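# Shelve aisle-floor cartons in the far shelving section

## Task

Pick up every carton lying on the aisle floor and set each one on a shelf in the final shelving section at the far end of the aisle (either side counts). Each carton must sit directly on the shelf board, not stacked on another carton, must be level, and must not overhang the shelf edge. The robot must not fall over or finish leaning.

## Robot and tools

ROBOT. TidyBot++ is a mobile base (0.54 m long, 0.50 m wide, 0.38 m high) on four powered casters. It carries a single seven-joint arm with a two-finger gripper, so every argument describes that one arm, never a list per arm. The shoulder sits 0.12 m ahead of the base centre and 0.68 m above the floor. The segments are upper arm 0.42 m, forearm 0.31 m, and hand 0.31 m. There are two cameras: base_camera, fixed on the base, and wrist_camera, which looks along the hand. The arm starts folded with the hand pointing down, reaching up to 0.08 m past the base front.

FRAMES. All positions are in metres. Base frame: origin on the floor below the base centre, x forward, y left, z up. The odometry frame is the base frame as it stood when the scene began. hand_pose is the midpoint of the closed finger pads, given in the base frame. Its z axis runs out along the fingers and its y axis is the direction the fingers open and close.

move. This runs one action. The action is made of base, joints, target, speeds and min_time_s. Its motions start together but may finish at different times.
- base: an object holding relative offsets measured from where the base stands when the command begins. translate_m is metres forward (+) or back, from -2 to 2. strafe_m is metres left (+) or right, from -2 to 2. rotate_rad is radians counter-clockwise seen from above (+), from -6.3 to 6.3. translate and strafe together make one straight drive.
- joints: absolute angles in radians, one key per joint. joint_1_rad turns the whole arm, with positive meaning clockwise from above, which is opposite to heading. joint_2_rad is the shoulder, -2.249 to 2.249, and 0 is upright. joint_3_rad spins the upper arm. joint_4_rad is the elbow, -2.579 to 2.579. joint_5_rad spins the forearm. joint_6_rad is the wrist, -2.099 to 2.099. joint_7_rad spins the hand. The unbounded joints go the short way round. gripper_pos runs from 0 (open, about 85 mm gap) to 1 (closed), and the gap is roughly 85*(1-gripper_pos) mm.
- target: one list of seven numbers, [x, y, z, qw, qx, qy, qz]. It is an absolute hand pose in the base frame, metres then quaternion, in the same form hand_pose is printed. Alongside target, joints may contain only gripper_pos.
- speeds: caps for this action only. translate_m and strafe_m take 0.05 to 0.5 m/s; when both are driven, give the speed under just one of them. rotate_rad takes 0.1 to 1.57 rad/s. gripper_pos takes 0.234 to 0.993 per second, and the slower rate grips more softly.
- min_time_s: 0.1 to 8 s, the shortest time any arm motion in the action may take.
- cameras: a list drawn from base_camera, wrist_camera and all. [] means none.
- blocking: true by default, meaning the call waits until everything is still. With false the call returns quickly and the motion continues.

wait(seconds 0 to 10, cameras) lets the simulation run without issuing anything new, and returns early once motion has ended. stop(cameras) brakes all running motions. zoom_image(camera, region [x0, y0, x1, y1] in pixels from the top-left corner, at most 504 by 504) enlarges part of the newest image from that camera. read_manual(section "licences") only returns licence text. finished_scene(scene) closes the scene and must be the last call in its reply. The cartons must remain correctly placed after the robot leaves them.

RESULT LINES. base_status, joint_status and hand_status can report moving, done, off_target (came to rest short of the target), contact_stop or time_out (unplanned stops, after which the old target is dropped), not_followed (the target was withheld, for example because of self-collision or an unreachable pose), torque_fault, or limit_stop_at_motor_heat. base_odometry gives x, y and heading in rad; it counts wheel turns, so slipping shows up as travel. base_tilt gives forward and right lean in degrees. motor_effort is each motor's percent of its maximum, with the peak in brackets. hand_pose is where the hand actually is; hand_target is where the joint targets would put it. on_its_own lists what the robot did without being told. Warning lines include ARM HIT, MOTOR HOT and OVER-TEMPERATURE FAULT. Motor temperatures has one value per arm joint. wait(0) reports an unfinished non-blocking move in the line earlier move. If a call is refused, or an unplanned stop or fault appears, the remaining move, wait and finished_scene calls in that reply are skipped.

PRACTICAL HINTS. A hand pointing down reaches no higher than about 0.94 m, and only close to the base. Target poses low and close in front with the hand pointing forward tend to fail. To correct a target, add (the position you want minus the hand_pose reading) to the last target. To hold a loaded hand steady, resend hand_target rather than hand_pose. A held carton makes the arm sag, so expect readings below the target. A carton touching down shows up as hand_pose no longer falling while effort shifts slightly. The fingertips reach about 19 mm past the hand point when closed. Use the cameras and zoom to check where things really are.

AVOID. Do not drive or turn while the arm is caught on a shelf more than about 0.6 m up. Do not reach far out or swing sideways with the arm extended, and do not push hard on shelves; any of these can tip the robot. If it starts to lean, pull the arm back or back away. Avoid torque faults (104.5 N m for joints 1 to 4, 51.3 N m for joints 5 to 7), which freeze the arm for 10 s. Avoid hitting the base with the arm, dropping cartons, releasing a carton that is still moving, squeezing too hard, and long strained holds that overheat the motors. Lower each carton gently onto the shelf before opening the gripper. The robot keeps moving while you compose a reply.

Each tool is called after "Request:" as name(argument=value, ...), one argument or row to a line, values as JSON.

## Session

Request:
move(
  joints={"joint_1_rad": 0.0, "joint_2_rad": -0.36, "joint_3_rad": 3.1416, "joint_4_rad": -2.54, "joint_5_rad": 0.0, "joint_6_rad": 0.33, "joint_7_rad": 1.57},
  cameras=["all"],
)

Scene clock: 1.80 s.
Motor temperatures (°C): [30 29 26 25 35 35 37]
move: done
base_odometry: x=+0.000 y=+0.000 heading=+0.000
base_tilt: forward=-0.2 right=+0.0
base_status: not commanded
joint_positions: joint_1_rad=-0.024 joint_2_rad=-0.385 joint_3_rad=+3.136 joint_4_rad=-2.531 joint_5_rad=+0.033 joint_6_rad=+0.269 joint_7_rad=+1.568 gripper_pos=+0.000
joint_status: all done
motor_effort: joint_1_rad=+0(2) joint_2_rad=-5(6) joint_3_rad=+2(3) joint_4_rad=+18(19) joint_5_rad=+1(2) joint_6_rad=+9(10) joint_7_rad=+0(1)
hand_pose: x=+0.5211 y=+0.0164 z=+0.8064 quat_wxyz=(-0.003, +0.807, +0.027, +0.591)
hand_target: x=+0.5278 y=+0.0013 z=+0.8099 quat_wxyz=(+0.000, +0.799, +0.000, +0.602)
hand_status: not commanded
pictures: base_camera, wrist_camera
Images, in order (width x height): base_camera 644x364, wrist_camera 644x476.

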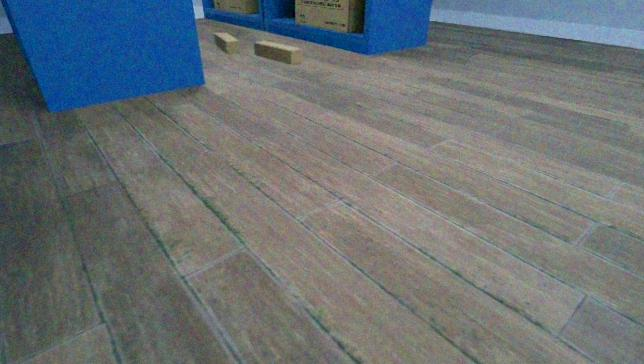

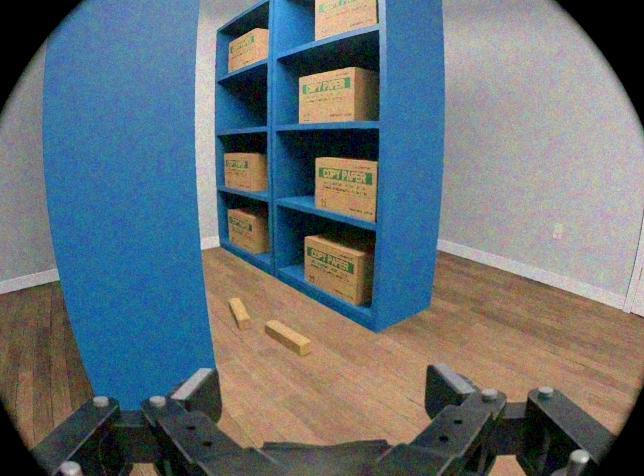

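Request:
move(
  base={"rotate_rad": 0.69},
  cameras=["all"],
)

Scene clock: 15.63 s.
move: done
base_odometry: x=+0.000 y=+0.000 heading=+0.690
base_tilt: forward=-0.2 right=+0.1
base_status: done
joint_positions: joint_1_rad=-0.020 joint_2_rad=-0.384 joint_3_rad=+3.136 joint_4_rad=-2.531 joint_5_rad=+0.033 joint_6_rad=+0.269 joint_7_rad=+1.568 gripper_pos=+0.000
joint_status: not commanded
motor_effort: joint_1_rad=+0(1) joint_2_rad=-5(6) joint_3_rad=+1(3) joint_4_rad=+18(19) joint_5_rad=+1(2) joint_6_rad=+9(10) joint_7_rad=+0(1)
hand_pose: x=+0.5213 y=+0.0147 z=+0.8064 quat_wxyz=(-0.002, +0.807, +0.025, +0.591)
hand_target: x=+0.5278 y=+0.0013 z=+0.8099 quat_wxyz=(+0.000, +0.799, +0.000, +0.602)
hand_status: not commanded
pictures: base_camera, wrist_camera
Images, in order (width x height): base_camera 644x364, wrist_camera 644x476.

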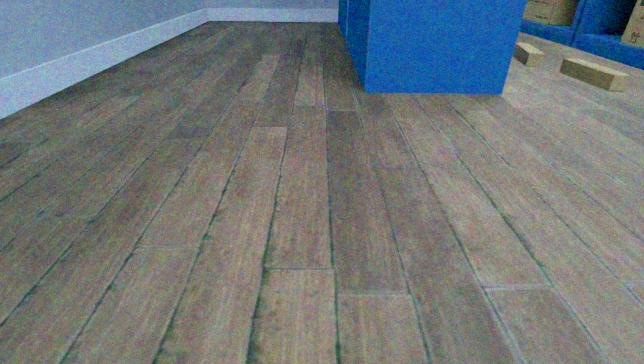

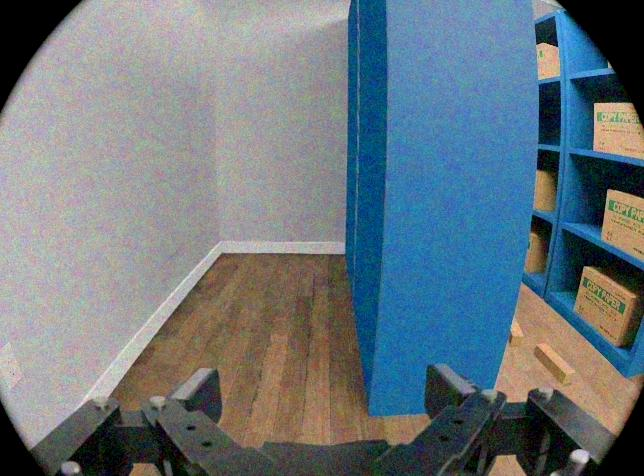

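Request:
move(
  base={"strafe_m": -1.0},
  cameras=["all"],
)

Scene clock: 22.63 s.
move: done
base_odometry: x=+0.636 y=-0.771 heading=+0.690
base_tilt: forward=-0.2 right=+0.1
base_status: done
joint_positions: joint_1_rad=-0.020 joint_2_rad=-0.384 joint_3_rad=+3.136 joint_4_rad=-2.531 joint_5_rad=+0.033 joint_6_rad=+0.269 joint_7_rad=+1.568 gripper_pos=+0.000
joint_status: not commanded
motor_effort: joint_1_rad=+0(1) joint_2_rad=-5(6) joint_3_rad=+2(3) joint_4_rad=+18(19) joint_5_rad=+1(2) joint_6_rad=+9(10) joint_7_rad=+0(1)
hand_pose: x=+0.5213 y=+0.0146 z=+0.8064 quat_wxyz=(-0.002, +0.807, +0.025, +0.591)
hand_target: x=+0.5278 y=+0.0013 z=+0.8099 quat_wxyz=(+0.000, +0.799, +0.000, +0.602)
hand_status: not commanded
pictures: base_camera, wrist_camera
Images, in order (width x height): base_camera 644x364, wrist_camera 644x476.

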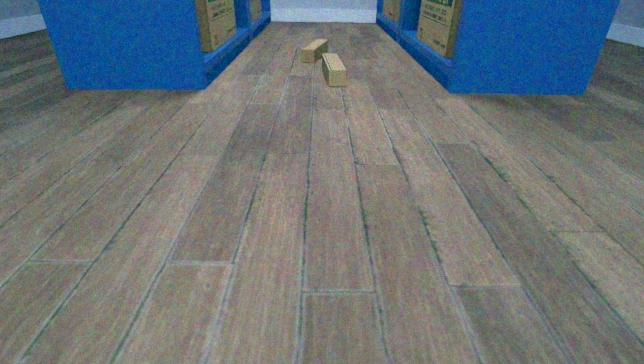

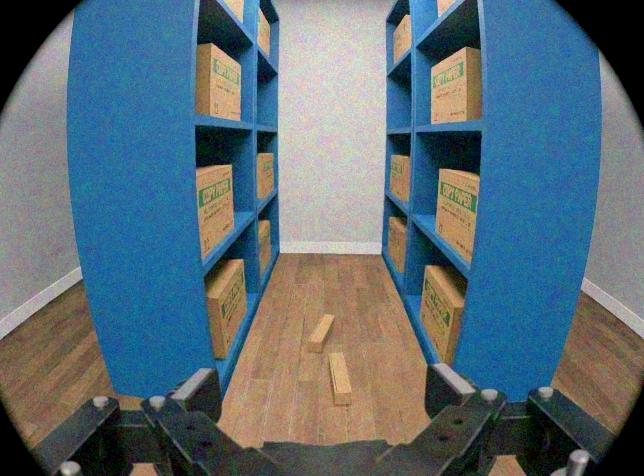

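Request:
zoom_image(
  camera="wrist_camera",
  region=[220, 60, 440, 300],
)

Request:
zoom_image(
  camera="base_camera",
  region=[200, 0, 460, 110],
)

Scaled by 2.100.

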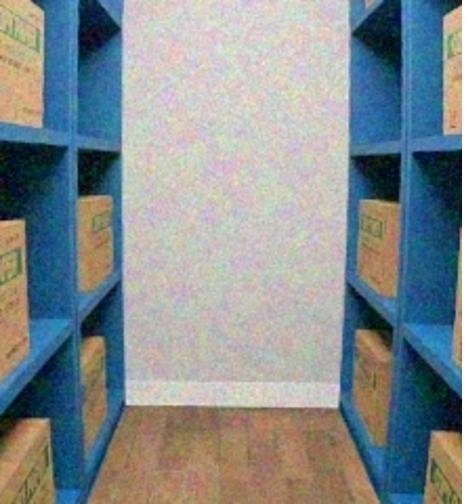

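Scaled by 1.938.

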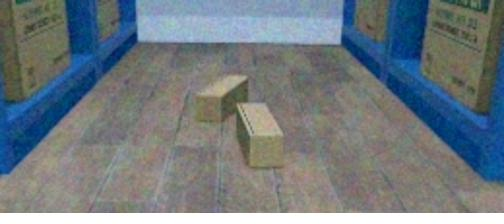

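Request:
move(
  base={"translate_m": 0.86, "strafe_m": -0.045},
  joints={"joint_1_rad": 0.02, "joint_2_rad": 1.47, "joint_4_rad": -2.13, "joint_6_rad": 1.19},
  min_time_s=3,
  cameras=["all"],
)

Scene clock: 60.67 s.
move: done
base_odometry: x=+1.328 y=-0.258 heading=+0.690
base_tilt: forward=-0.2 right=+0.1
base_status: done
joint_positions: joint_1_rad=-0.006 joint_2_rad=+1.429 joint_3_rad=+3.136 joint_4_rad=-2.144 joint_5_rad=+0.033 joint_6_rad=+1.131 joint_7_rad=+1.568 gripper_pos=+0.000
joint_status: all done
motor_effort: joint_1_rad=+0(2) joint_2_rad=-30(32) joint_3_rad=+0(2) joint_4_rad=-2(20) joint_5_rad=+1(2) joint_6_rad=+7(10) joint_7_rad=+0(1)
hand_pose: x=+0.6043 y=+0.0164 z=+0.2179 quat_wxyz=(-0.016, +0.939, +0.013, +0.343)
hand_target: x=+0.6064 y=-0.0084 z=+0.2106 quat_wxyz=(+0.003, +0.934, -0.010, +0.358)
hand_status: not commanded
pictures: base_camera, wrist_camera
Images, in order (width x height): base_camera 644x364, wrist_camera 644x476.

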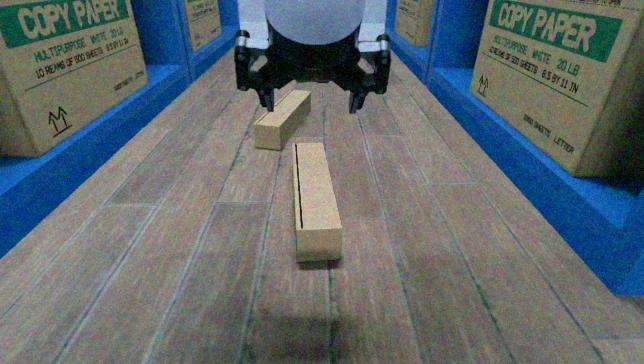

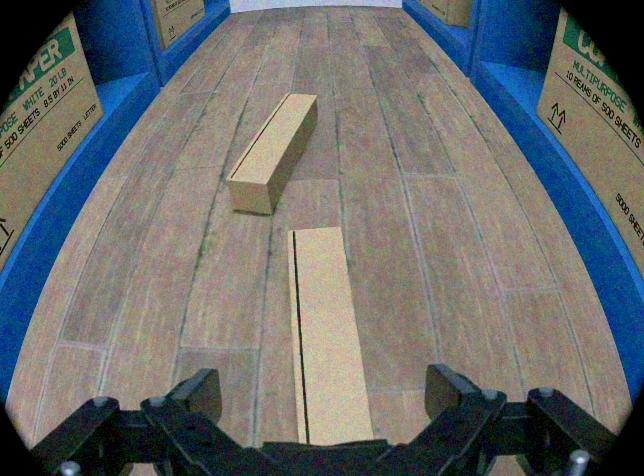

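Request:
move(
  joints={"joint_1_rad": 0.045, "joint_2_rad": 1.79, "joint_4_rad": -1.77, "joint_5_rad": -0.03, "joint_6_rad": 1.17},
  min_time_s=2.5,
  cameras=["wrist_camera"],
)

Scene clock: 76.33 s.
move: done
base_odometry: x=+1.328 y=-0.258 heading=+0.690
base_tilt: forward=-0.2 right=+0.1
base_status: not commanded
joint_positions: joint_1_rad=+0.020 joint_2_rad=+1.747 joint_3_rad=+3.136 joint_4_rad=-1.783 joint_5_rad=+0.008 joint_6_rad=+1.132 joint_7_rad=+1.568 gripper_pos=+0.000
joint_status: all done
motor_effort: joint_1_rad=+0(2) joint_2_rad=-31(32) joint_3_rad=+0(1) joint_4_rad=-1(2) joint_5_rad=+2(3) joint_6_rad=+7(8) joint_7_rad=+0(1)
hand_pose: x=+0.6250 y=-0.0035 z=+0.0880 quat_wxyz=(-0.002, +0.932, -0.009, +0.363)
hand_target: x=+0.6136 y=-0.0295 z=+0.0757 quat_wxyz=(+0.019, +0.930, -0.032, +0.367)
hand_status: not commanded
Images, in order (width x height): wrist_camera 644x476.

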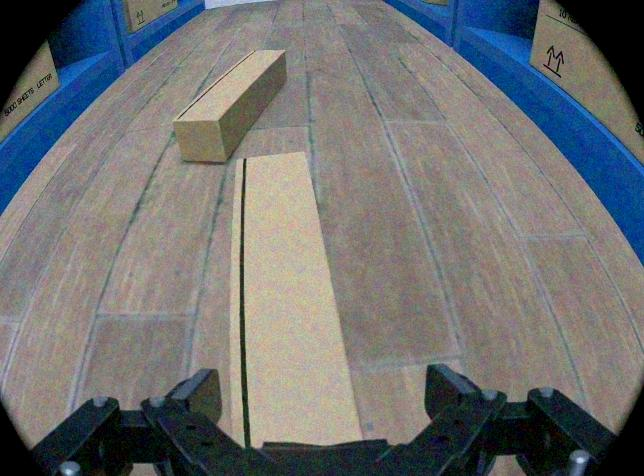

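Request:
move(
  base={"rotate_rad": 0.1, "strafe_m": -0.045},
  cameras=["wrist_camera"],
)

Scene clock: 84.30 s.
move: done
base_odometry: x=+1.357 y=-0.293 heading=+0.791
base_tilt: forward=-0.2 right=+0.1
base_status: done
joint_positions: joint_1_rad=+0.025 joint_2_rad=+1.748 joint_3_rad=+3.136 joint_4_rad=-1.782 joint_5_rad=+0.005 joint_6_rad=+1.132 joint_7_rad=+1.568 gripper_pos=+0.000
joint_status: not commanded
motor_effort: joint_1_rad=+0(2) joint_2_rad=-31(31) joint_3_rad=+0(1) joint_4_rad=-1(1) joint_5_rad=+1(2) joint_6_rad=+6(7) joint_7_rad=+0(1)
hand_pose: x=+0.6249 y=-0.0071 z=+0.0878 quat_wxyz=(+0.000, +0.932, -0.013, +0.363)
hand_target: x=+0.6136 y=-0.0295 z=+0.0757 quat_wxyz=(+0.019, +0.930, -0.032, +0.367)
hand_status: not commanded
Images, in order (width x height): wrist_camera 644x476.

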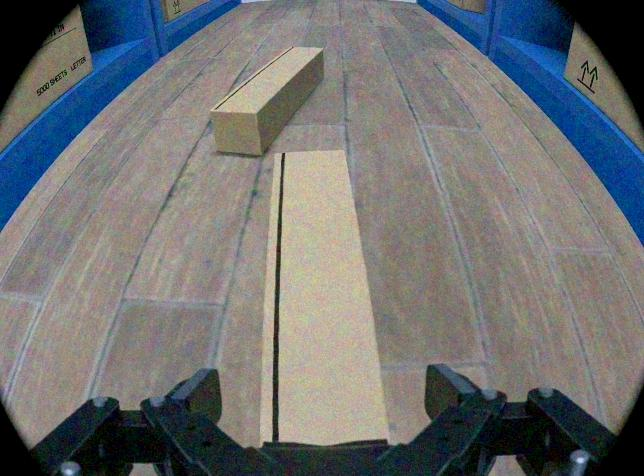

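Request:
move(
  joints={"joint_2_rad": 1.87, "joint_4_rad": -1.545, "joint_6_rad": 0.93},
  min_time_s=3,
  cameras=["all"],
)

Scene clock: 94.03 s.
move: done
base_odometry: x=+1.357 y=-0.293 heading=+0.791
base_tilt: forward=-0.2 right=+0.1
base_status: not commanded
joint_positions: joint_1_rad=+0.025 joint_2_rad=+1.822 joint_3_rad=+3.136 joint_4_rad=-1.560 joint_5_rad=+0.005 joint_6_rad=+0.980 joint_7_rad=+1.568 gripper_pos=+0.000
joint_status: all done
motor_effort: joint_1_rad=+0(1) joint_2_rad=-32(33) joint_3_rad=+0(1) joint_4_rad=+1(2) joint_5_rad=+1(2) joint_6_rad=+7(9) joint_7_rad=+0(1)
hand_pose: x=+0.6616 y=-0.0082 z=+0.0422 quat_wxyz=(+0.000, +0.932, -0.013, +0.362)
hand_target: x=+0.6253 y=-0.0289 z=+0.0086 quat_wxyz=(+0.016, +0.946, -0.034, +0.322)
hand_status: not commanded
pictures: base_camera, wrist_camera
Images, in order (width x height): base_camera 644x364, wrist_camera 644x476.

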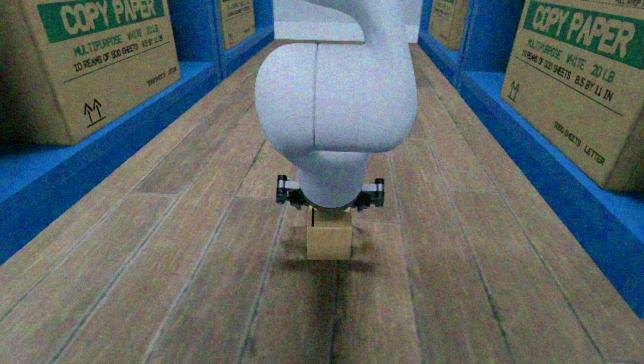

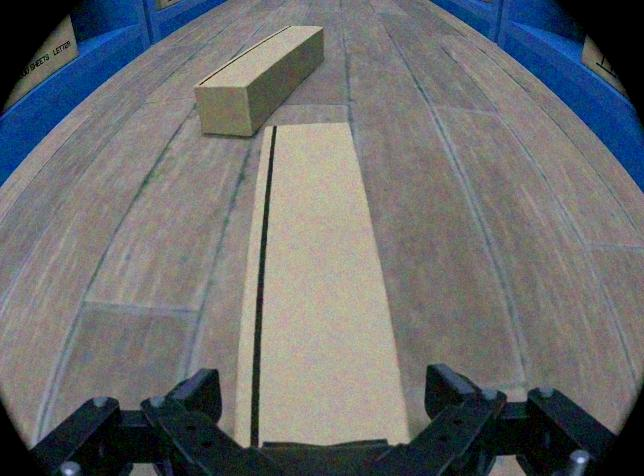

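Request:
move(
  joints={"joint_2_rad": 1.886, "joint_4_rad": -1.545, "joint_6_rad": 0.94},
  min_time_s=1,
)

Request:
move(
  joints={"gripper_pos": 0.31},
  speeds={"gripper_pos": 0.234},
)

Request:
move(
  joints={"gripper_pos": 0.335},
  speeds={"gripper_pos": 0.234},
)

Request:
move(
  joints={"gripper_pos": 0.354},
  speeds={"gripper_pos": 0.234},
  cameras=["wrist_camera"],
)

Scene clock: 103.93 s.
move: done
base_odometry: x=+1.357 y=-0.293 heading=+0.791
base_tilt: forward=-0.2 right=+0.1
base_status: not commanded
joint_positions: joint_1_rad=+0.025 joint_2_rad=+1.838 joint_3_rad=+3.136 joint_4_rad=-1.560 joint_5_rad=+0.005 joint_6_rad=+0.979 joint_7_rad=+1.568 gripper_pos=+0.000
joint_status: all done
motor_effort: joint_1_rad=+0(1) joint_2_rad=-31(33) joint_3_rad=+0(1) joint_4_rad=+1(2) joint_5_rad=+1(2) joint_6_rad=+7(8) joint_7_rad=+0(1)
hand_pose: x=+0.6507 y=-0.0079 z=+0.0330 quat_wxyz=(+0.000, +0.935, -0.013, +0.353)
hand_target: x=+0.6170 y=-0.0286 z=+0.0024 quat_wxyz=(+0.016, +0.947, -0.034, +0.319)
hand_status: not commanded
pictures: none

Scene clock: 106.07 s.
move: done
base_odometry: x=+1.357 y=-0.293 heading=+0.791
base_tilt: forward=-0.2 right=+0.1
base_status: not commanded
joint_positions: joint_1_rad=+0.025 joint_2_rad=+1.838 joint_3_rad=+3.136 joint_4_rad=-1.559 joint_5_rad=+0.005 joint_6_rad=+0.979 joint_7_rad=+1.568 gripper_pos=+0.311
joint_status: all done
motor_effort: joint_1_rad=+1(2) joint_2_rad=-27(32) joint_3_rad=+1(2) joint_4_rad=+1(2) joint_5_rad=+0(2) joint_6_rad=+3(7) joint_7_rad=+0(1)
hand_pose: x=+0.6510 y=-0.0080 z=+0.0331 quat_wxyz=(+0.000, +0.935, -0.013, +0.354)
hand_target: x=+0.6170 y=-0.0286 z=+0.0024 quat_wxyz=(+0.016, +0.947, -0.034, +0.319)
hand_status: not commanded
pictures: none

Scene clock: 107.07 s.
move: done
base_odometry: x=+1.357 y=-0.293 heading=+0.791
base_tilt: forward=-0.2 right=+0.1
base_status: not commanded
joint_positions: joint_1_rad=+0.025 joint_2_rad=+1.838 joint_3_rad=+3.136 joint_4_rad=-1.559 joint_5_rad=+0.005 joint_6_rad=+0.979 joint_7_rad=+1.568 gripper_pos=+0.333
joint_status: all done
motor_effort: joint_1_rad=+1(2) joint_2_rad=-24(27) joint_3_rad=+1(2) joint_4_rad=+2(3) joint_5_rad=+0(1) joint_6_rad=+1(4) joint_7_rad=+0(1)
hand_pose: x=+0.6515 y=-0.0080 z=+0.0332 quat_wxyz=(+0.000, +0.935, -0.013, +0.354)
hand_target: x=+0.6170 y=-0.0286 z=+0.0024 quat_wxyz=(+0.016, +0.947, -0.034, +0.319)
hand_status: not commanded
pictures: none

Scene clock: 108.30 s.
move: done
base_odometry: x=+1.357 y=-0.293 heading=+0.791
base_tilt: forward=-0.2 right=+0.1
base_status: not commanded
joint_positions: joint_1_rad=+0.025 joint_2_rad=+1.838 joint_3_rad=+3.136 joint_4_rad=-1.559 joint_5_rad=+0.005 joint_6_rad=+0.979 joint_7_rad=+1.568 gripper_pos=+0.353
joint_status: all done
motor_effort: joint_1_rad=+0(1) joint_2_rad=-21(25) joint_3_rad=+0(2) joint_4_rad=+3(3) joint_5_rad=+1(1) joint_6_rad=-1(2) joint_7_rad=+0(1)
hand_pose: x=+0.6515 y=-0.0080 z=+0.0332 quat_wxyz=(+0.000, +0.935, -0.013, +0.354)
hand_target: x=+0.6170 y=-0.0286 z=+0.0024 quat_wxyz=(+0.016, +0.947, -0.034, +0.319)
hand_status: not commanded
Images, in order (width x height): wrist_camera 644x476.

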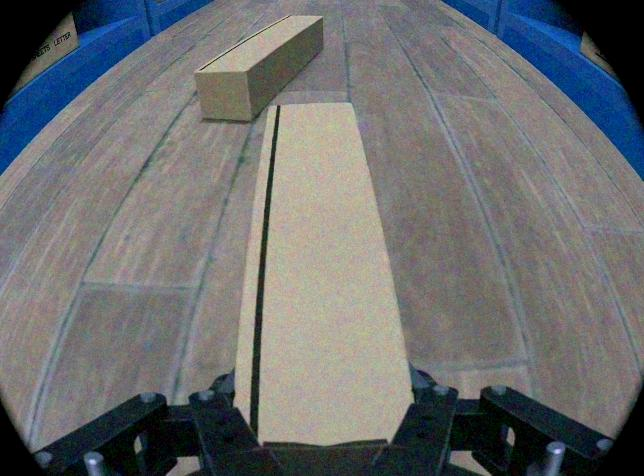

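Request:
move(
  joints={"joint_2_rad": 1.67, "joint_4_rad": -1.63, "joint_6_rad": 0.83},
  min_time_s=2,
)

Request:
move(
  base={"translate_m": -0.032, "strafe_m": -0.22, "rotate_rad": -0.1},
  speeds={"translate_m": 0.2},
  cameras=["all"],
)

Scene clock: 151.17 s.
move: done
base_odometry: x=+1.357 y=-0.293 heading=+0.791
base_tilt: forward=-0.2 right=+0.1
base_status: not commanded
joint_positions: joint_1_rad=+0.025 joint_2_rad=+1.721 joint_3_rad=+3.136 joint_4_rad=-1.617 joint_5_rad=+0.005 joint_6_rad=+0.876 joint_7_rad=+1.568 gripper_pos=+0.353
joint_status: all done
motor_effort: joint_1_rad=+0(1) joint_2_rad=-33(34) joint_3_rad=+0(1) joint_4_rad=+2(3) joint_5_rad=+2(2) joint_6_rad=+7(7) joint_7_rad=+0(1)
hand_pose: x=+0.6693 y=-0.0083 z=+0.0684 quat_wxyz=(+0.000, +0.943, -0.012, +0.333)
hand_target: x=+0.6809 y=-0.0308 z=+0.0861 quat_wxyz=(+0.014, +0.943, -0.035, +0.329)
hand_status: not commanded
pictures: none

Scene clock: 153.00 s.
move: done
base_odometry: x=+1.491 y=-0.471 heading=+0.690
base_tilt: forward=-0.2 right=+0.1
base_status: done
joint_positions: joint_1_rad=+0.051 joint_2_rad=+1.721 joint_3_rad=+3.143 joint_4_rad=-1.617 joint_5_rad=-0.006 joint_6_rad=+0.875 joint_7_rad=+1.568 gripper_pos=+0.353
joint_status: not commanded
motor_effort: joint_1_rad=+0(7) joint_2_rad=-33(34) joint_3_rad=+0(4) joint_4_rad=+2(2) joint_5_rad=+1(3) joint_6_rad=+7(7) joint_7_rad=+0(1)
hand_pose: x=+0.6685 y=-0.0290 z=+0.0683 quat_wxyz=(+0.010, +0.943, -0.027, +0.333)
hand_target: x=+0.6809 y=-0.0308 z=+0.0861 quat_wxyz=(+0.014, +0.943, -0.035, +0.329)
hand_status: not commanded
pictures: base_camera, wrist_camera
Images, in order (width x height): base_camera 644x364, wrist_camera 644x476.

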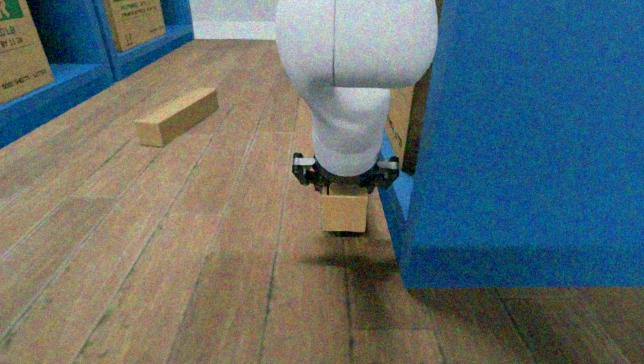

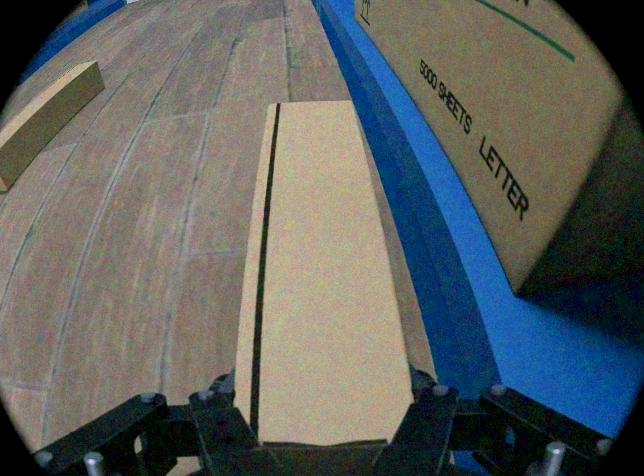

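Request:
move(
  base={"strafe_m": 0.02},
  speeds={"strafe_m": 0.1},
)

Request:
move(
  joints={"joint_2_rad": 1.86, "joint_4_rad": -1.555, "joint_6_rad": 0.945},
  min_time_s=2,
  cameras=["all"],
)

Scene clock: 162.97 s.
move: done
base_odometry: x=+1.478 y=-0.455 heading=+0.690
base_tilt: forward=-0.2 right=+0.1
base_status: done
joint_positions: joint_1_rad=+0.041 joint_2_rad=+1.721 joint_3_rad=+3.142 joint_4_rad=-1.617 joint_5_rad=-0.006 joint_6_rad=+0.875 joint_7_rad=+1.568 gripper_pos=+0.353
joint_status: not commanded
motor_effort: joint_1_rad=+0(4) joint_2_rad=-33(34) joint_3_rad=+0(2) joint_4_rad=+2(2) joint_5_rad=+1(2) joint_6_rad=+7(8) joint_7_rad=+0(1)
hand_pose: x=+0.6687 y=-0.0229 z=+0.0682 quat_wxyz=(+0.008, +0.943, -0.023, +0.333)
hand_target: x=+0.6809 y=-0.0308 z=+0.0861 quat_wxyz=(+0.014, +0.943, -0.035, +0.329)
hand_status: not commanded
pictures: none

Scene clock: 165.27 s.
move: done
base_odometry: x=+1.478 y=-0.455 heading=+0.690
base_tilt: forward=-0.2 right=+0.1
base_status: not commanded
joint_positions: joint_1_rad=+0.041 joint_2_rad=+1.802 joint_3_rad=+3.142 joint_4_rad=-1.567 joint_5_rad=-0.006 joint_6_rad=+0.909 joint_7_rad=+1.568 gripper_pos=+0.353
joint_status: all done
motor_effort: joint_1_rad=+0(1) joint_2_rad=-30(34) joint_3_rad=+0(1) joint_4_rad=+1(3) joint_5_rad=+1(2) joint_6_rad=+4(8) joint_7_rad=-1(1)
hand_pose: x=+0.6536 y=-0.0223 z=+0.0376 quat_wxyz=(+0.008, +0.942, -0.023, +0.334)
hand_target: x=+0.6302 y=-0.0292 z=+0.0155 quat_wxyz=(+0.016, +0.944, -0.034, +0.329)
hand_status: not commanded
pictures: base_camera, wrist_camera
Images, in order (width x height): base_camera 644x364, wrist_camera 644x476.

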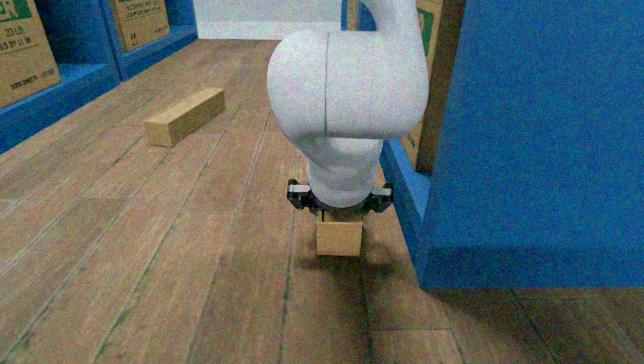

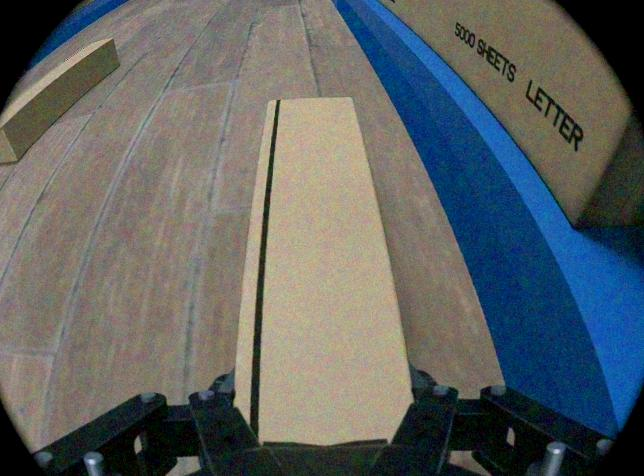

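Request:
move(
  joints={"joint_2_rad": 1.88, "joint_4_rad": -1.55, "joint_6_rad": 1.02},
  min_time_s=1,
)

Request:
move(
  joints={"gripper_pos": 0.25},
  speeds={"gripper_pos": 0.234},
  cameras=["wrist_camera"],
)

Scene clock: 177.07 s.
move: done
base_odometry: x=+1.478 y=-0.455 heading=+0.690
base_tilt: forward=-0.2 right=+0.1
base_status: not commanded
joint_positions: joint_1_rad=+0.041 joint_2_rad=+1.830 joint_3_rad=+3.142 joint_4_rad=-1.563 joint_5_rad=-0.006 joint_6_rad=+0.965 joint_7_rad=+1.568 gripper_pos=+0.353
joint_status: all done
motor_effort: joint_1_rad=+0(1) joint_2_rad=-31(32) joint_3_rad=+0(1) joint_4_rad=+1(2) joint_5_rad=+1(2) joint_6_rad=+6(7) joint_7_rad=+0(1)
hand_pose: x=+0.6510 y=-0.0223 z=+0.0342 quat_wxyz=(+0.009, +0.937, -0.023, +0.349)
hand_target: x=+0.6374 y=-0.0300 z=+0.0208 quat_wxyz=(+0.017, +0.933, -0.033, +0.357)
hand_status: not commanded
pictures: none

Scene clock: 178.10 s.
move: done
base_odometry: x=+1.478 y=-0.455 heading=+0.690
base_tilt: forward=-0.2 right=+0.1
base_status: not commanded
joint_positions: joint_1_rad=+0.041 joint_2_rad=+1.832 joint_3_rad=+3.142 joint_4_rad=-1.563 joint_5_rad=-0.006 joint_6_rad=+0.969 joint_7_rad=+1.568 gripper_pos=+0.251
joint_status: all done
motor_effort: joint_1_rad=+0(1) joint_2_rad=-31(32) joint_3_rad=+0(1) joint_4_rad=+1(2) joint_5_rad=+2(2) joint_6_rad=+6(7) joint_7_rad=-1(1)
hand_pose: x=+0.6506 y=-0.0223 z=+0.0339 quat_wxyz=(+0.009, +0.936, -0.023, +0.350)
hand_target: x=+0.6374 y=-0.0300 z=+0.0208 quat_wxyz=(+0.017, +0.933, -0.033, +0.357)
hand_status: not commanded
Images, in order (width x height): wrist_camera 644x476.

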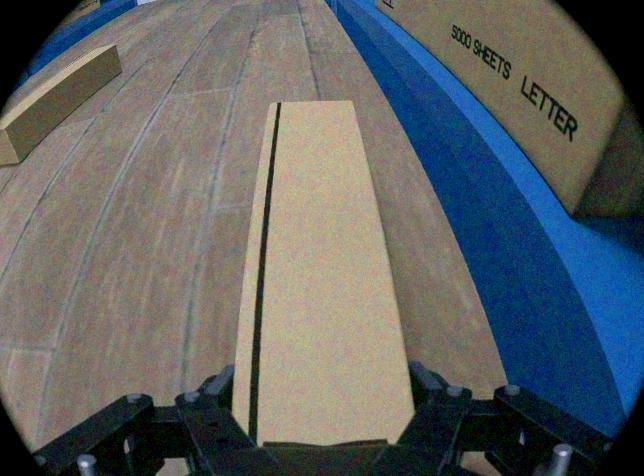

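Request:
move(
  joints={"gripper_pos": 0.1},
)

Request:
move(
  joints={"joint_1_rad": 0.0, "joint_2_rad": 1.68, "joint_4_rad": -1.75, "joint_6_rad": 0.93},
  min_time_s=2,
  cameras=["wrist_camera"],
)

Scene clock: 219.07 s.
move: done
base_odometry: x=+1.478 y=-0.455 heading=+0.690
base_tilt: forward=-0.2 right=+0.1
base_status: not commanded
joint_positions: joint_1_rad=+0.041 joint_2_rad=+1.833 joint_3_rad=+3.142 joint_4_rad=-1.563 joint_5_rad=-0.006 joint_6_rad=+0.969 joint_7_rad=+1.568 gripper_pos=+0.100
joint_status: all done
motor_effort: joint_1_rad=-1(1) joint_2_rad=-32(32) joint_3_rad=+0(1) joint_4_rad=+1(1) joint_5_rad=+1(2) joint_6_rad=+6(8) joint_7_rad=-1(1)
hand_pose: x=+0.6502 y=-0.0222 z=+0.0335 quat_wxyz=(+0.009, +0.936, -0.023, +0.350)
hand_target: x=+0.6374 y=-0.0300 z=+0.0208 quat_wxyz=(+0.017, +0.933, -0.033, +0.357)
hand_status: not commanded
pictures: none

Scene clock: 221.37 s.
move: done
base_odometry: x=+1.478 y=-0.455 heading=+0.690
base_tilt: forward=-0.2 right=+0.1
base_status: not commanded
joint_positions: joint_1_rad=+0.025 joint_2_rad=+1.730 joint_3_rad=+3.142 joint_4_rad=-1.734 joint_5_rad=-0.006 joint_6_rad=+0.969 joint_7_rad=+1.568 gripper_pos=+0.100
joint_status: all done
motor_effort: joint_1_rad=+0(2) joint_2_rad=-30(32) joint_3_rad=+0(1) joint_4_rad=+0(2) joint_5_rad=+1(2) joint_6_rad=+6(8) joint_7_rad=+0(1)
hand_pose: x=+0.6224 y=-0.0130 z=+0.0684 quat_wxyz=(+0.006, +0.948, -0.015, +0.318)
hand_target: x=+0.6341 y=-0.0061 z=+0.0852 quat_wxyz=(+0.008, +0.949, -0.013, +0.315)
hand_status: not commanded
Images, in order (width x height): wrist_camera 644x476.

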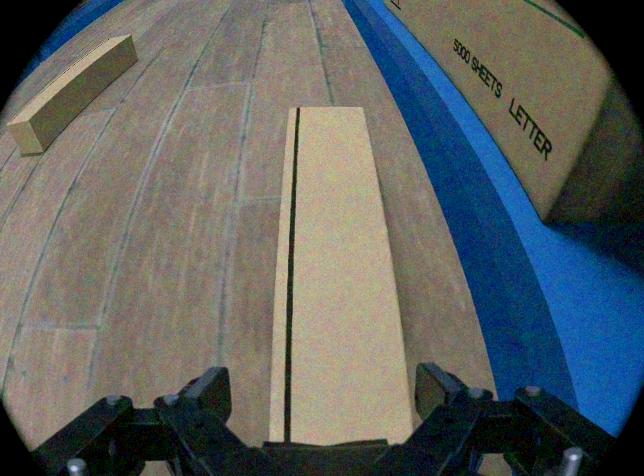

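Request:
move(
  joints={"joint_2_rad": 1.45, "joint_4_rad": -2.1, "joint_6_rad": 1.2},
  min_time_s=2,
)

Request:
move(
  base={"strafe_m": 0.345},
  speeds={"strafe_m": 0.3},
  joints={"gripper_pos": 0.0},
  cameras=["all"],
)

Scene clock: 228.30 s.
move: done
base_odometry: x=+1.478 y=-0.455 heading=+0.690
base_tilt: forward=-0.2 right=+0.1
base_status: not commanded
joint_positions: joint_1_rad=+0.025 joint_2_rad=+1.498 joint_3_rad=+3.142 joint_4_rad=-2.084 joint_5_rad=-0.006 joint_6_rad=+1.142 joint_7_rad=+1.568 gripper_pos=+0.100
joint_status: all done
motor_effort: joint_1_rad=+0(1) joint_2_rad=-30(32) joint_3_rad=+1(1) joint_4_rad=-2(2) joint_5_rad=+1(2) joint_6_rad=+7(8) joint_7_rad=+0(1)
hand_pose: x=+0.6053 y=-0.0127 z=+0.1901 quat_wxyz=(+0.006, +0.939, -0.015, +0.343)
hand_target: x=+0.6332 y=-0.0074 z=+0.2253 quat_wxyz=(+0.011, +0.923, -0.011, +0.386)
hand_status: not commanded
pictures: none

Scene clock: 230.37 s.
move: done
base_odometry: x=+1.259 y=-0.189 heading=+0.690
base_tilt: forward=-0.2 right=+0.1
base_status: done
joint_positions: joint_1_rad=+0.007 joint_2_rad=+1.496 joint_3_rad=+3.142 joint_4_rad=-2.084 joint_5_rad=-0.007 joint_6_rad=+1.144 joint_7_rad=+1.568 gripper_pos=+0.000
joint_status: all done
motor_effort: joint_1_rad=+0(3) joint_2_rad=-29(31) joint_3_rad=+1(2) joint_4_rad=-2(2) joint_5_rad=+1(2) joint_6_rad=+7(7) joint_7_rad=+0(1)
hand_pose: x=+0.6067 y=-0.0043 z=+0.1915 quat_wxyz=(+0.003, +0.938, -0.007, +0.345)
hand_target: x=+0.6332 y=-0.0074 z=+0.2253 quat_wxyz=(+0.011, +0.923, -0.011, +0.386)
hand_status: not commanded
pictures: base_camera, wrist_camera
Images, in order (width x height): base_camera 644x364, wrist_camera 644x476.

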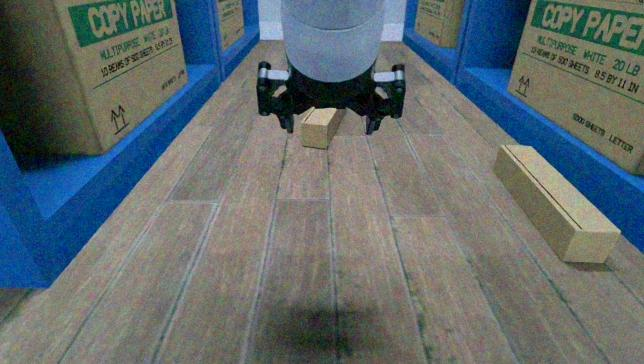

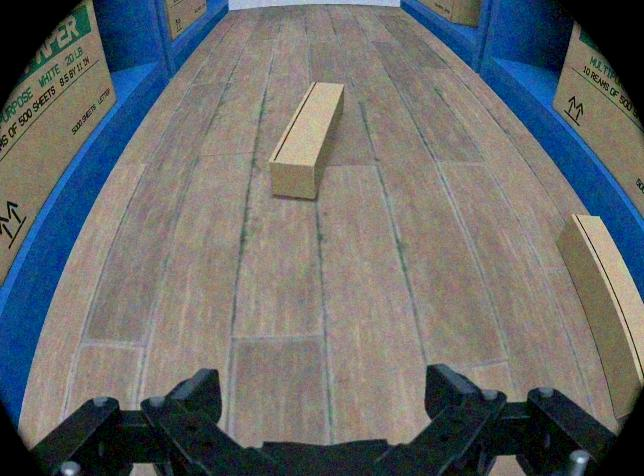

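Request:
move(
  base={"translate_m": 0.362},
  speeds={"translate_m": 0.3},
  joints={"joint_1_rad": -0.17, "joint_5_rad": -0.33, "joint_7_rad": 1.44},
  cameras=["all"],
)

Scene clock: 273.10 s.
move: done
base_odometry: x=+1.538 y=+0.042 heading=+0.690
base_tilt: forward=-0.2 right=+0.1
base_status: done
joint_positions: joint_1_rad=-0.153 joint_2_rad=+1.492 joint_3_rad=+3.142 joint_4_rad=-2.091 joint_5_rad=-0.290 joint_6_rad=+1.148 joint_7_rad=+1.479 gripper_pos=+0.000
joint_status: all done
motor_effort: joint_1_rad=+1(2) joint_2_rad=-30(31) joint_3_rad=+1(3) joint_4_rad=-2(4) joint_5_rad=+0(2) joint_6_rad=+6(8) joint_7_rad=-1(2)
hand_pose: x=+0.6022 y=-0.0066 z=+0.1989 quat_wxyz=(+0.061, +0.931, -0.073, +0.353)
hand_target: x=+0.6276 y=-0.0068 z=+0.2314 quat_wxyz=(+0.060, +0.912, -0.096, +0.394)
hand_status: not commanded
pictures: base_camera, wrist_camera
Images, in order (width x height): base_camera 644x364, wrist_camera 644x476.

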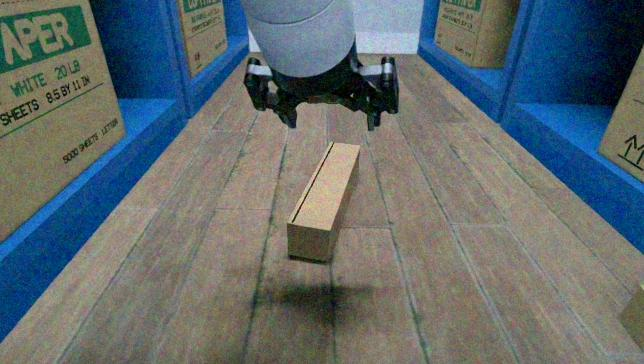

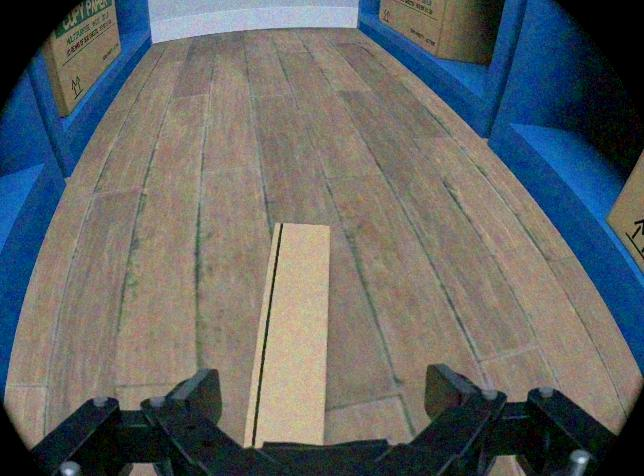

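Request:
move(
  joints={"joint_1_rad": -0.222, "joint_2_rad": 1.79, "joint_4_rad": -1.77, "joint_5_rad": -0.365, "joint_6_rad": 1.17},
  min_time_s=2.5,
  cameras=["all"],
)

Scene clock: 286.80 s.
move: done
base_odometry: x=+1.538 y=+0.042 heading=+0.690
base_tilt: forward=-0.2 right=+0.1
base_status: not commanded
joint_positions: joint_1_rad=-0.197 joint_2_rad=+1.748 joint_3_rad=+3.142 joint_4_rad=-1.783 joint_5_rad=-0.325 joint_6_rad=+1.148 joint_7_rad=+1.479 gripper_pos=+0.000
joint_status: all done
motor_effort: joint_1_rad=+0(2) joint_2_rad=-30(32) joint_3_rad=+2(3) joint_4_rad=-1(2) joint_5_rad=+0(1) joint_6_rad=+7(8) joint_7_rad=+0(1)
hand_pose: x=+0.6226 y=+0.0090 z=+0.0967 quat_wxyz=(+0.059, +0.921, -0.068, +0.378)
hand_target: x=+0.6079 y=+0.0068 z=+0.0833 quat_wxyz=(+0.064, +0.920, -0.085, +0.378)
hand_status: not commanded
pictures: base_camera, wrist_camera
Images, in order (width x height): base_camera 644x364, wrist_camera 644x476.

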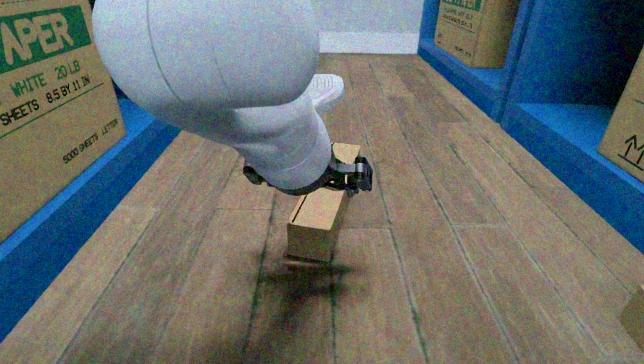

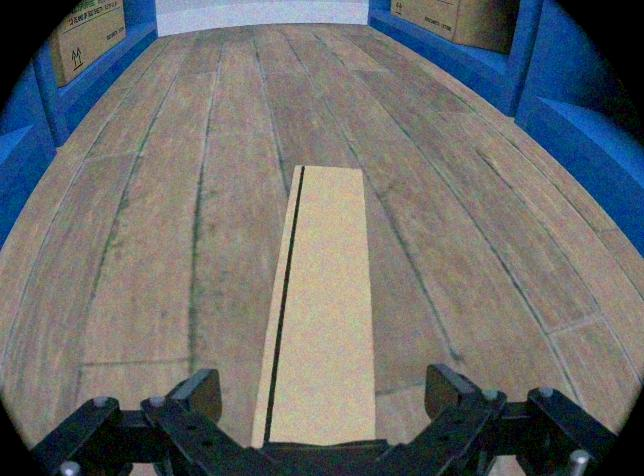

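Request:
move(
  joints={"joint_2_rad": 1.88, "joint_4_rad": -1.55, "joint_6_rad": 0.94},
  min_time_s=3,
  cameras=["all"],
)

Scene clock: 297.13 s.
move: done
base_odometry: x=+1.538 y=+0.042 heading=+0.690
base_tilt: forward=-0.1 right=+0.1
base_status: not commanded
joint_positions: joint_1_rad=-0.197 joint_2_rad=+1.832 joint_3_rad=+3.142 joint_4_rad=-1.565 joint_5_rad=-0.327 joint_6_rad=+0.990 joint_7_rad=+1.479 gripper_pos=+0.000
joint_status: all done
motor_effort: joint_1_rad=+0(1) joint_2_rad=-31(32) joint_3_rad=+1(2) joint_4_rad=+1(2) joint_5_rad=+0(1) joint_6_rad=+6(9) joint_7_rad=+0(1)
hand_pose: x=+0.6474 y=+0.0213 z=+0.0413 quat_wxyz=(+0.043, +0.927, -0.083, +0.364)
hand_target: x=+0.6110 y=+0.0204 z=+0.0096 quat_wxyz=(+0.048, +0.937, -0.106, +0.328)
hand_status: not commanded
pictures: base_camera, wrist_camera
Images, in order (width x height): base_camera 644x364, wrist_camera 644x476.

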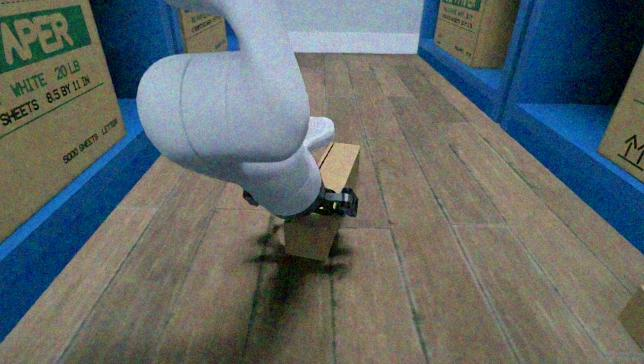

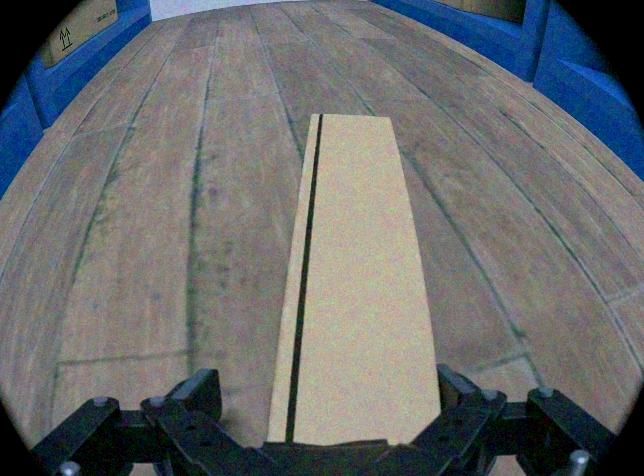

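Request:
move(
  joints={"joint_1_rad": -0.146},
  min_time_s=1,
  cameras=["wrist_camera"],
)

Scene clock: 303.03 s.
move: done
base_odometry: x=+1.538 y=+0.042 heading=+0.690
base_tilt: forward=-0.2 right=+0.1
base_status: not commanded
joint_positions: joint_1_rad=-0.167 joint_2_rad=+1.832 joint_3_rad=+3.142 joint_4_rad=-1.565 joint_5_rad=-0.328 joint_6_rad=+0.989 joint_7_rad=+1.479 gripper_pos=+0.000
joint_status: all done
motor_effort: joint_1_rad=-1(1) joint_2_rad=-31(32) joint_3_rad=+2(3) joint_4_rad=+1(1) joint_5_rad=+1(1) joint_6_rad=+6(7) joint_7_rad=+0(1)
hand_pose: x=+0.6476 y=+0.0048 z=+0.0411 quat_wxyz=(+0.049, +0.925, -0.098, +0.363)
hand_target: x=+0.6111 y=-0.0170 z=+0.0096 quat_wxyz=(+0.060, +0.933, -0.141, +0.326)
hand_status: not commanded
Images, in order (width x height): wrist_camera 644x476.

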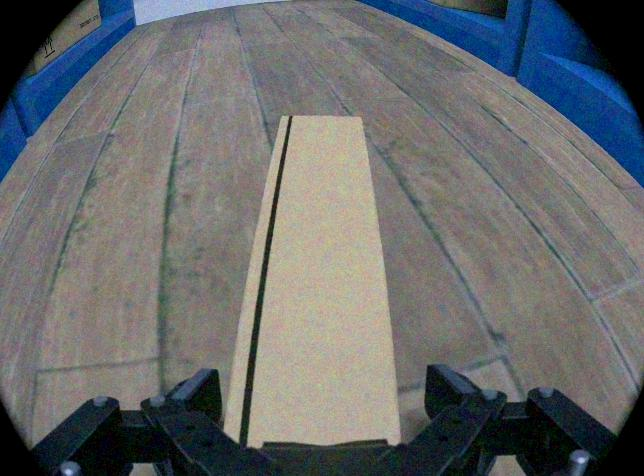

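Request:
move(
  joints={"joint_2_rad": 1.896, "joint_4_rad": -1.55, "joint_6_rad": 0.945},
  min_time_s=1,
)

Request:
move(
  joints={"gripper_pos": 0.31},
  speeds={"gripper_pos": 0.234},
)

Request:
move(
  joints={"gripper_pos": 0.335},
  speeds={"gripper_pos": 0.234},
)

Request:
move(
  joints={"gripper_pos": 0.354},
  speeds={"gripper_pos": 0.234},
  cameras=["all"],
)

Scene clock: 311.40 s.
move: done
base_odometry: x=+1.538 y=+0.042 heading=+0.690
base_tilt: forward=-0.1 right=+0.1
base_status: not commanded
joint_positions: joint_1_rad=-0.167 joint_2_rad=+1.848 joint_3_rad=+3.142 joint_4_rad=-1.565 joint_5_rad=-0.328 joint_6_rad=+0.989 joint_7_rad=+1.479 gripper_pos=+0.000
joint_status: all done
motor_effort: joint_1_rad=+0(0) joint_2_rad=-31(33) joint_3_rad=+1(2) joint_4_rad=+1(2) joint_5_rad=+1(1) joint_6_rad=+6(8) joint_7_rad=+0(1)
hand_pose: x=+0.6376 y=+0.0032 z=+0.0330 quat_wxyz=(+0.051, +0.928, -0.097, +0.356)
hand_target: x=+0.6017 y=-0.0187 z=+0.0028 quat_wxyz=(+0.062, +0.934, -0.140, +0.321)
hand_status: not commanded
pictures: none

Scene clock: 313.53 s.
move: done
base_odometry: x=+1.538 y=+0.042 heading=+0.690
base_tilt: forward=-0.2 right=+0.1
base_status: not commanded
joint_positions: joint_1_rad=-0.167 joint_2_rad=+1.848 joint_3_rad=+3.142 joint_4_rad=-1.564 joint_5_rad=-0.328 joint_6_rad=+0.989 joint_7_rad=+1.477 gripper_pos=+0.311
joint_status: all done
motor_effort: joint_1_rad=+1(3) joint_2_rad=-25(32) joint_3_rad=+3(3) joint_4_rad=+1(1) joint_5_rad=-1(1) joint_6_rad=+4(7) joint_7_rad=+0(1)
hand_pose: x=+0.6381 y=+0.0032 z=+0.0331 quat_wxyz=(+0.051, +0.928, -0.098, +0.357)
hand_target: x=+0.6017 y=-0.0187 z=+0.0028 quat_wxyz=(+0.062, +0.934, -0.140, +0.321)
hand_status: not commanded
pictures: none

Scene clock: 314.53 s.
move: done
base_odometry: x=+1.538 y=+0.042 heading=+0.690
base_tilt: forward=-0.2 right=+0.1
base_status: not commanded
joint_positions: joint_1_rad=-0.167 joint_2_rad=+1.848 joint_3_rad=+3.142 joint_4_rad=-1.563 joint_5_rad=-0.328 joint_6_rad=+0.989 joint_7_rad=+1.477 gripper_pos=+0.333
joint_status: all done
motor_effort: joint_1_rad=+3(3) joint_2_rad=-23(25) joint_3_rad=+3(4) joint_4_rad=+2(3) joint_5_rad=+0(1) joint_6_rad=+1(3) joint_7_rad=+0(1)
hand_pose: x=+0.6384 y=+0.0033 z=+0.0331 quat_wxyz=(+0.050, +0.928, -0.098, +0.357)
hand_target: x=+0.6017 y=-0.0187 z=+0.0028 quat_wxyz=(+0.062, +0.934, -0.140, +0.321)
hand_status: not commanded
pictures: none

Scene clock: 315.63 s.
move: done
base_odometry: x=+1.538 y=+0.042 heading=+0.690
base_tilt: forward=-0.2 right=+0.0
base_status: not commanded
joint_positions: joint_1_rad=-0.167 joint_2_rad=+1.848 joint_3_rad=+3.142 joint_4_rad=-1.563 joint_5_rad=-0.328 joint_6_rad=+0.989 joint_7_rad=+1.476 gripper_pos=+0.353
joint_status: all done
motor_effort: joint_1_rad=+2(3) joint_2_rad=-20(23) joint_3_rad=+3(4) joint_4_rad=+4(4) joint_5_rad=+0(1) joint_6_rad=-2(3) joint_7_rad=+0(1)
hand_pose: x=+0.6384 y=+0.0032 z=+0.0331 quat_wxyz=(+0.050, +0.928, -0.099, +0.357)
hand_target: x=+0.6017 y=-0.0187 z=+0.0028 quat_wxyz=(+0.062, +0.934, -0.140, +0.321)
hand_status: not commanded
pictures: base_camera, wrist_camera
Images, in order (width x height): base_camera 644x364, wrist_camera 644x476.

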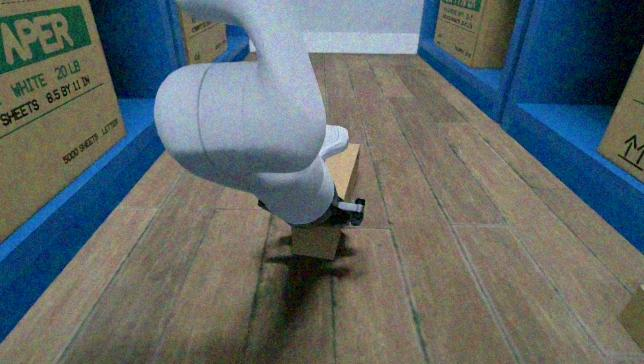

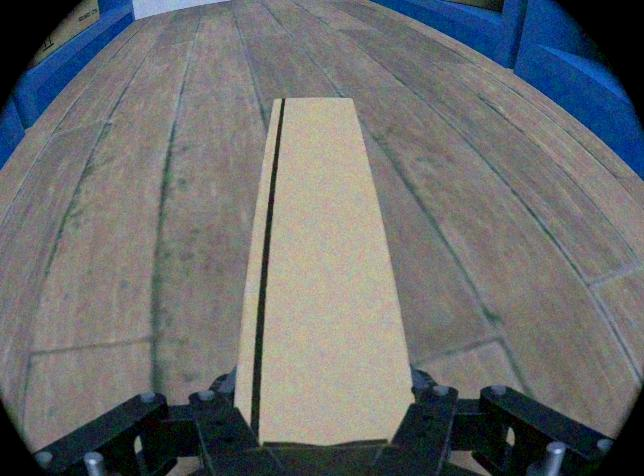

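Request:
move(
  joints={"joint_2_rad": 1.69, "joint_4_rad": -1.64, "joint_6_rad": 0.84},
  min_time_s=2,
)

Request:
move(
  joints={"joint_1_rad": 0.0, "joint_2_rad": -0.16, "joint_4_rad": -2.30, "joint_5_rad": 0.0, "joint_6_rad": -0.30, "joint_7_rad": 1.57},
  min_time_s=5,
  cameras=["all"],
)

Scene clock: 323.83 s.
move: done
base_odometry: x=+1.538 y=+0.042 heading=+0.690
base_tilt: forward=-0.2 right=+0.1
base_status: not commanded
joint_positions: joint_1_rad=-0.166 joint_2_rad=+1.743 joint_3_rad=+3.142 joint_4_rad=-1.626 joint_5_rad=-0.332 joint_6_rad=+0.885 joint_7_rad=+1.476 gripper_pos=+0.353
joint_status: all done
motor_effort: joint_1_rad=+0(3) joint_2_rad=-33(33) joint_3_rad=+1(4) joint_4_rad=+1(5) joint_5_rad=+0(1) joint_6_rad=+6(8) joint_7_rad=-1(1)
hand_pose: x=+0.6462 y=+0.0095 z=+0.0603 quat_wxyz=(+0.045, +0.938, -0.107, +0.327)
hand_target: x=+0.6580 y=-0.0030 z=+0.0783 quat_wxyz=(+0.045, +0.933, -0.151, +0.324)
hand_status: not commanded
pictures: none

Scene clock: 329.13 s.
move: done
base_odometry: x=+1.538 y=+0.042 heading=+0.690
base_tilt: forward=-0.2 right=+0.1
base_status: not commanded
joint_positions: joint_1_rad=-0.025 joint_2_rad=-0.129 joint_3_rad=+3.142 joint_4_rad=-2.289 joint_5_rad=-0.039 joint_6_rad=-0.251 joint_7_rad=+1.531 gripper_pos=+0.353
joint_status: all done
motor_effort: joint_1_rad=+0(2) joint_2_rad=-12(37) joint_3_rad=+1(2) joint_4_rad=+17(18) joint_5_rad=+1(2) joint_6_rad=+8(8) joint_7_rad=+0(2)
hand_pose: x=+0.5338 y=+0.0145 z=+0.6926 quat_wxyz=(-0.023, +0.934, -0.023, +0.357)
hand_target: x=+0.5177 y=+0.0013 z=+0.6900 quat_wxyz=(+0.000, +0.939, +0.000, +0.344)
hand_status: not commanded
pictures: base_camera, wrist_camera
Images, in order (width x height): base_camera 644x364, wrist_camera 644x476.

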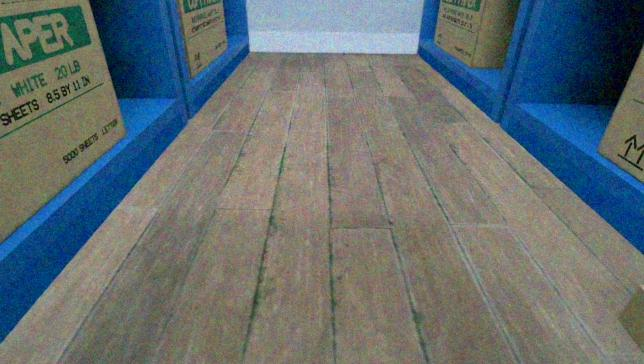

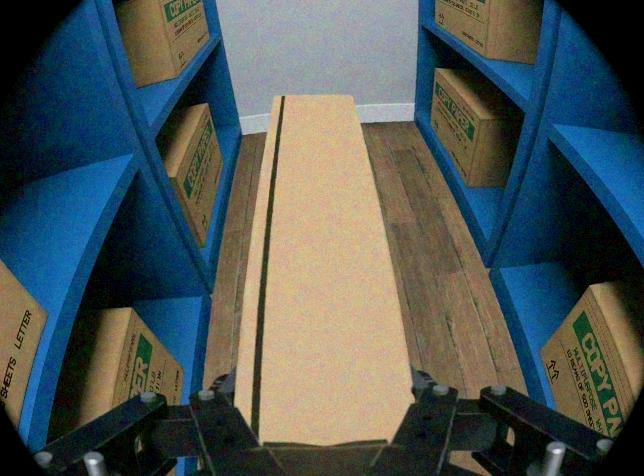

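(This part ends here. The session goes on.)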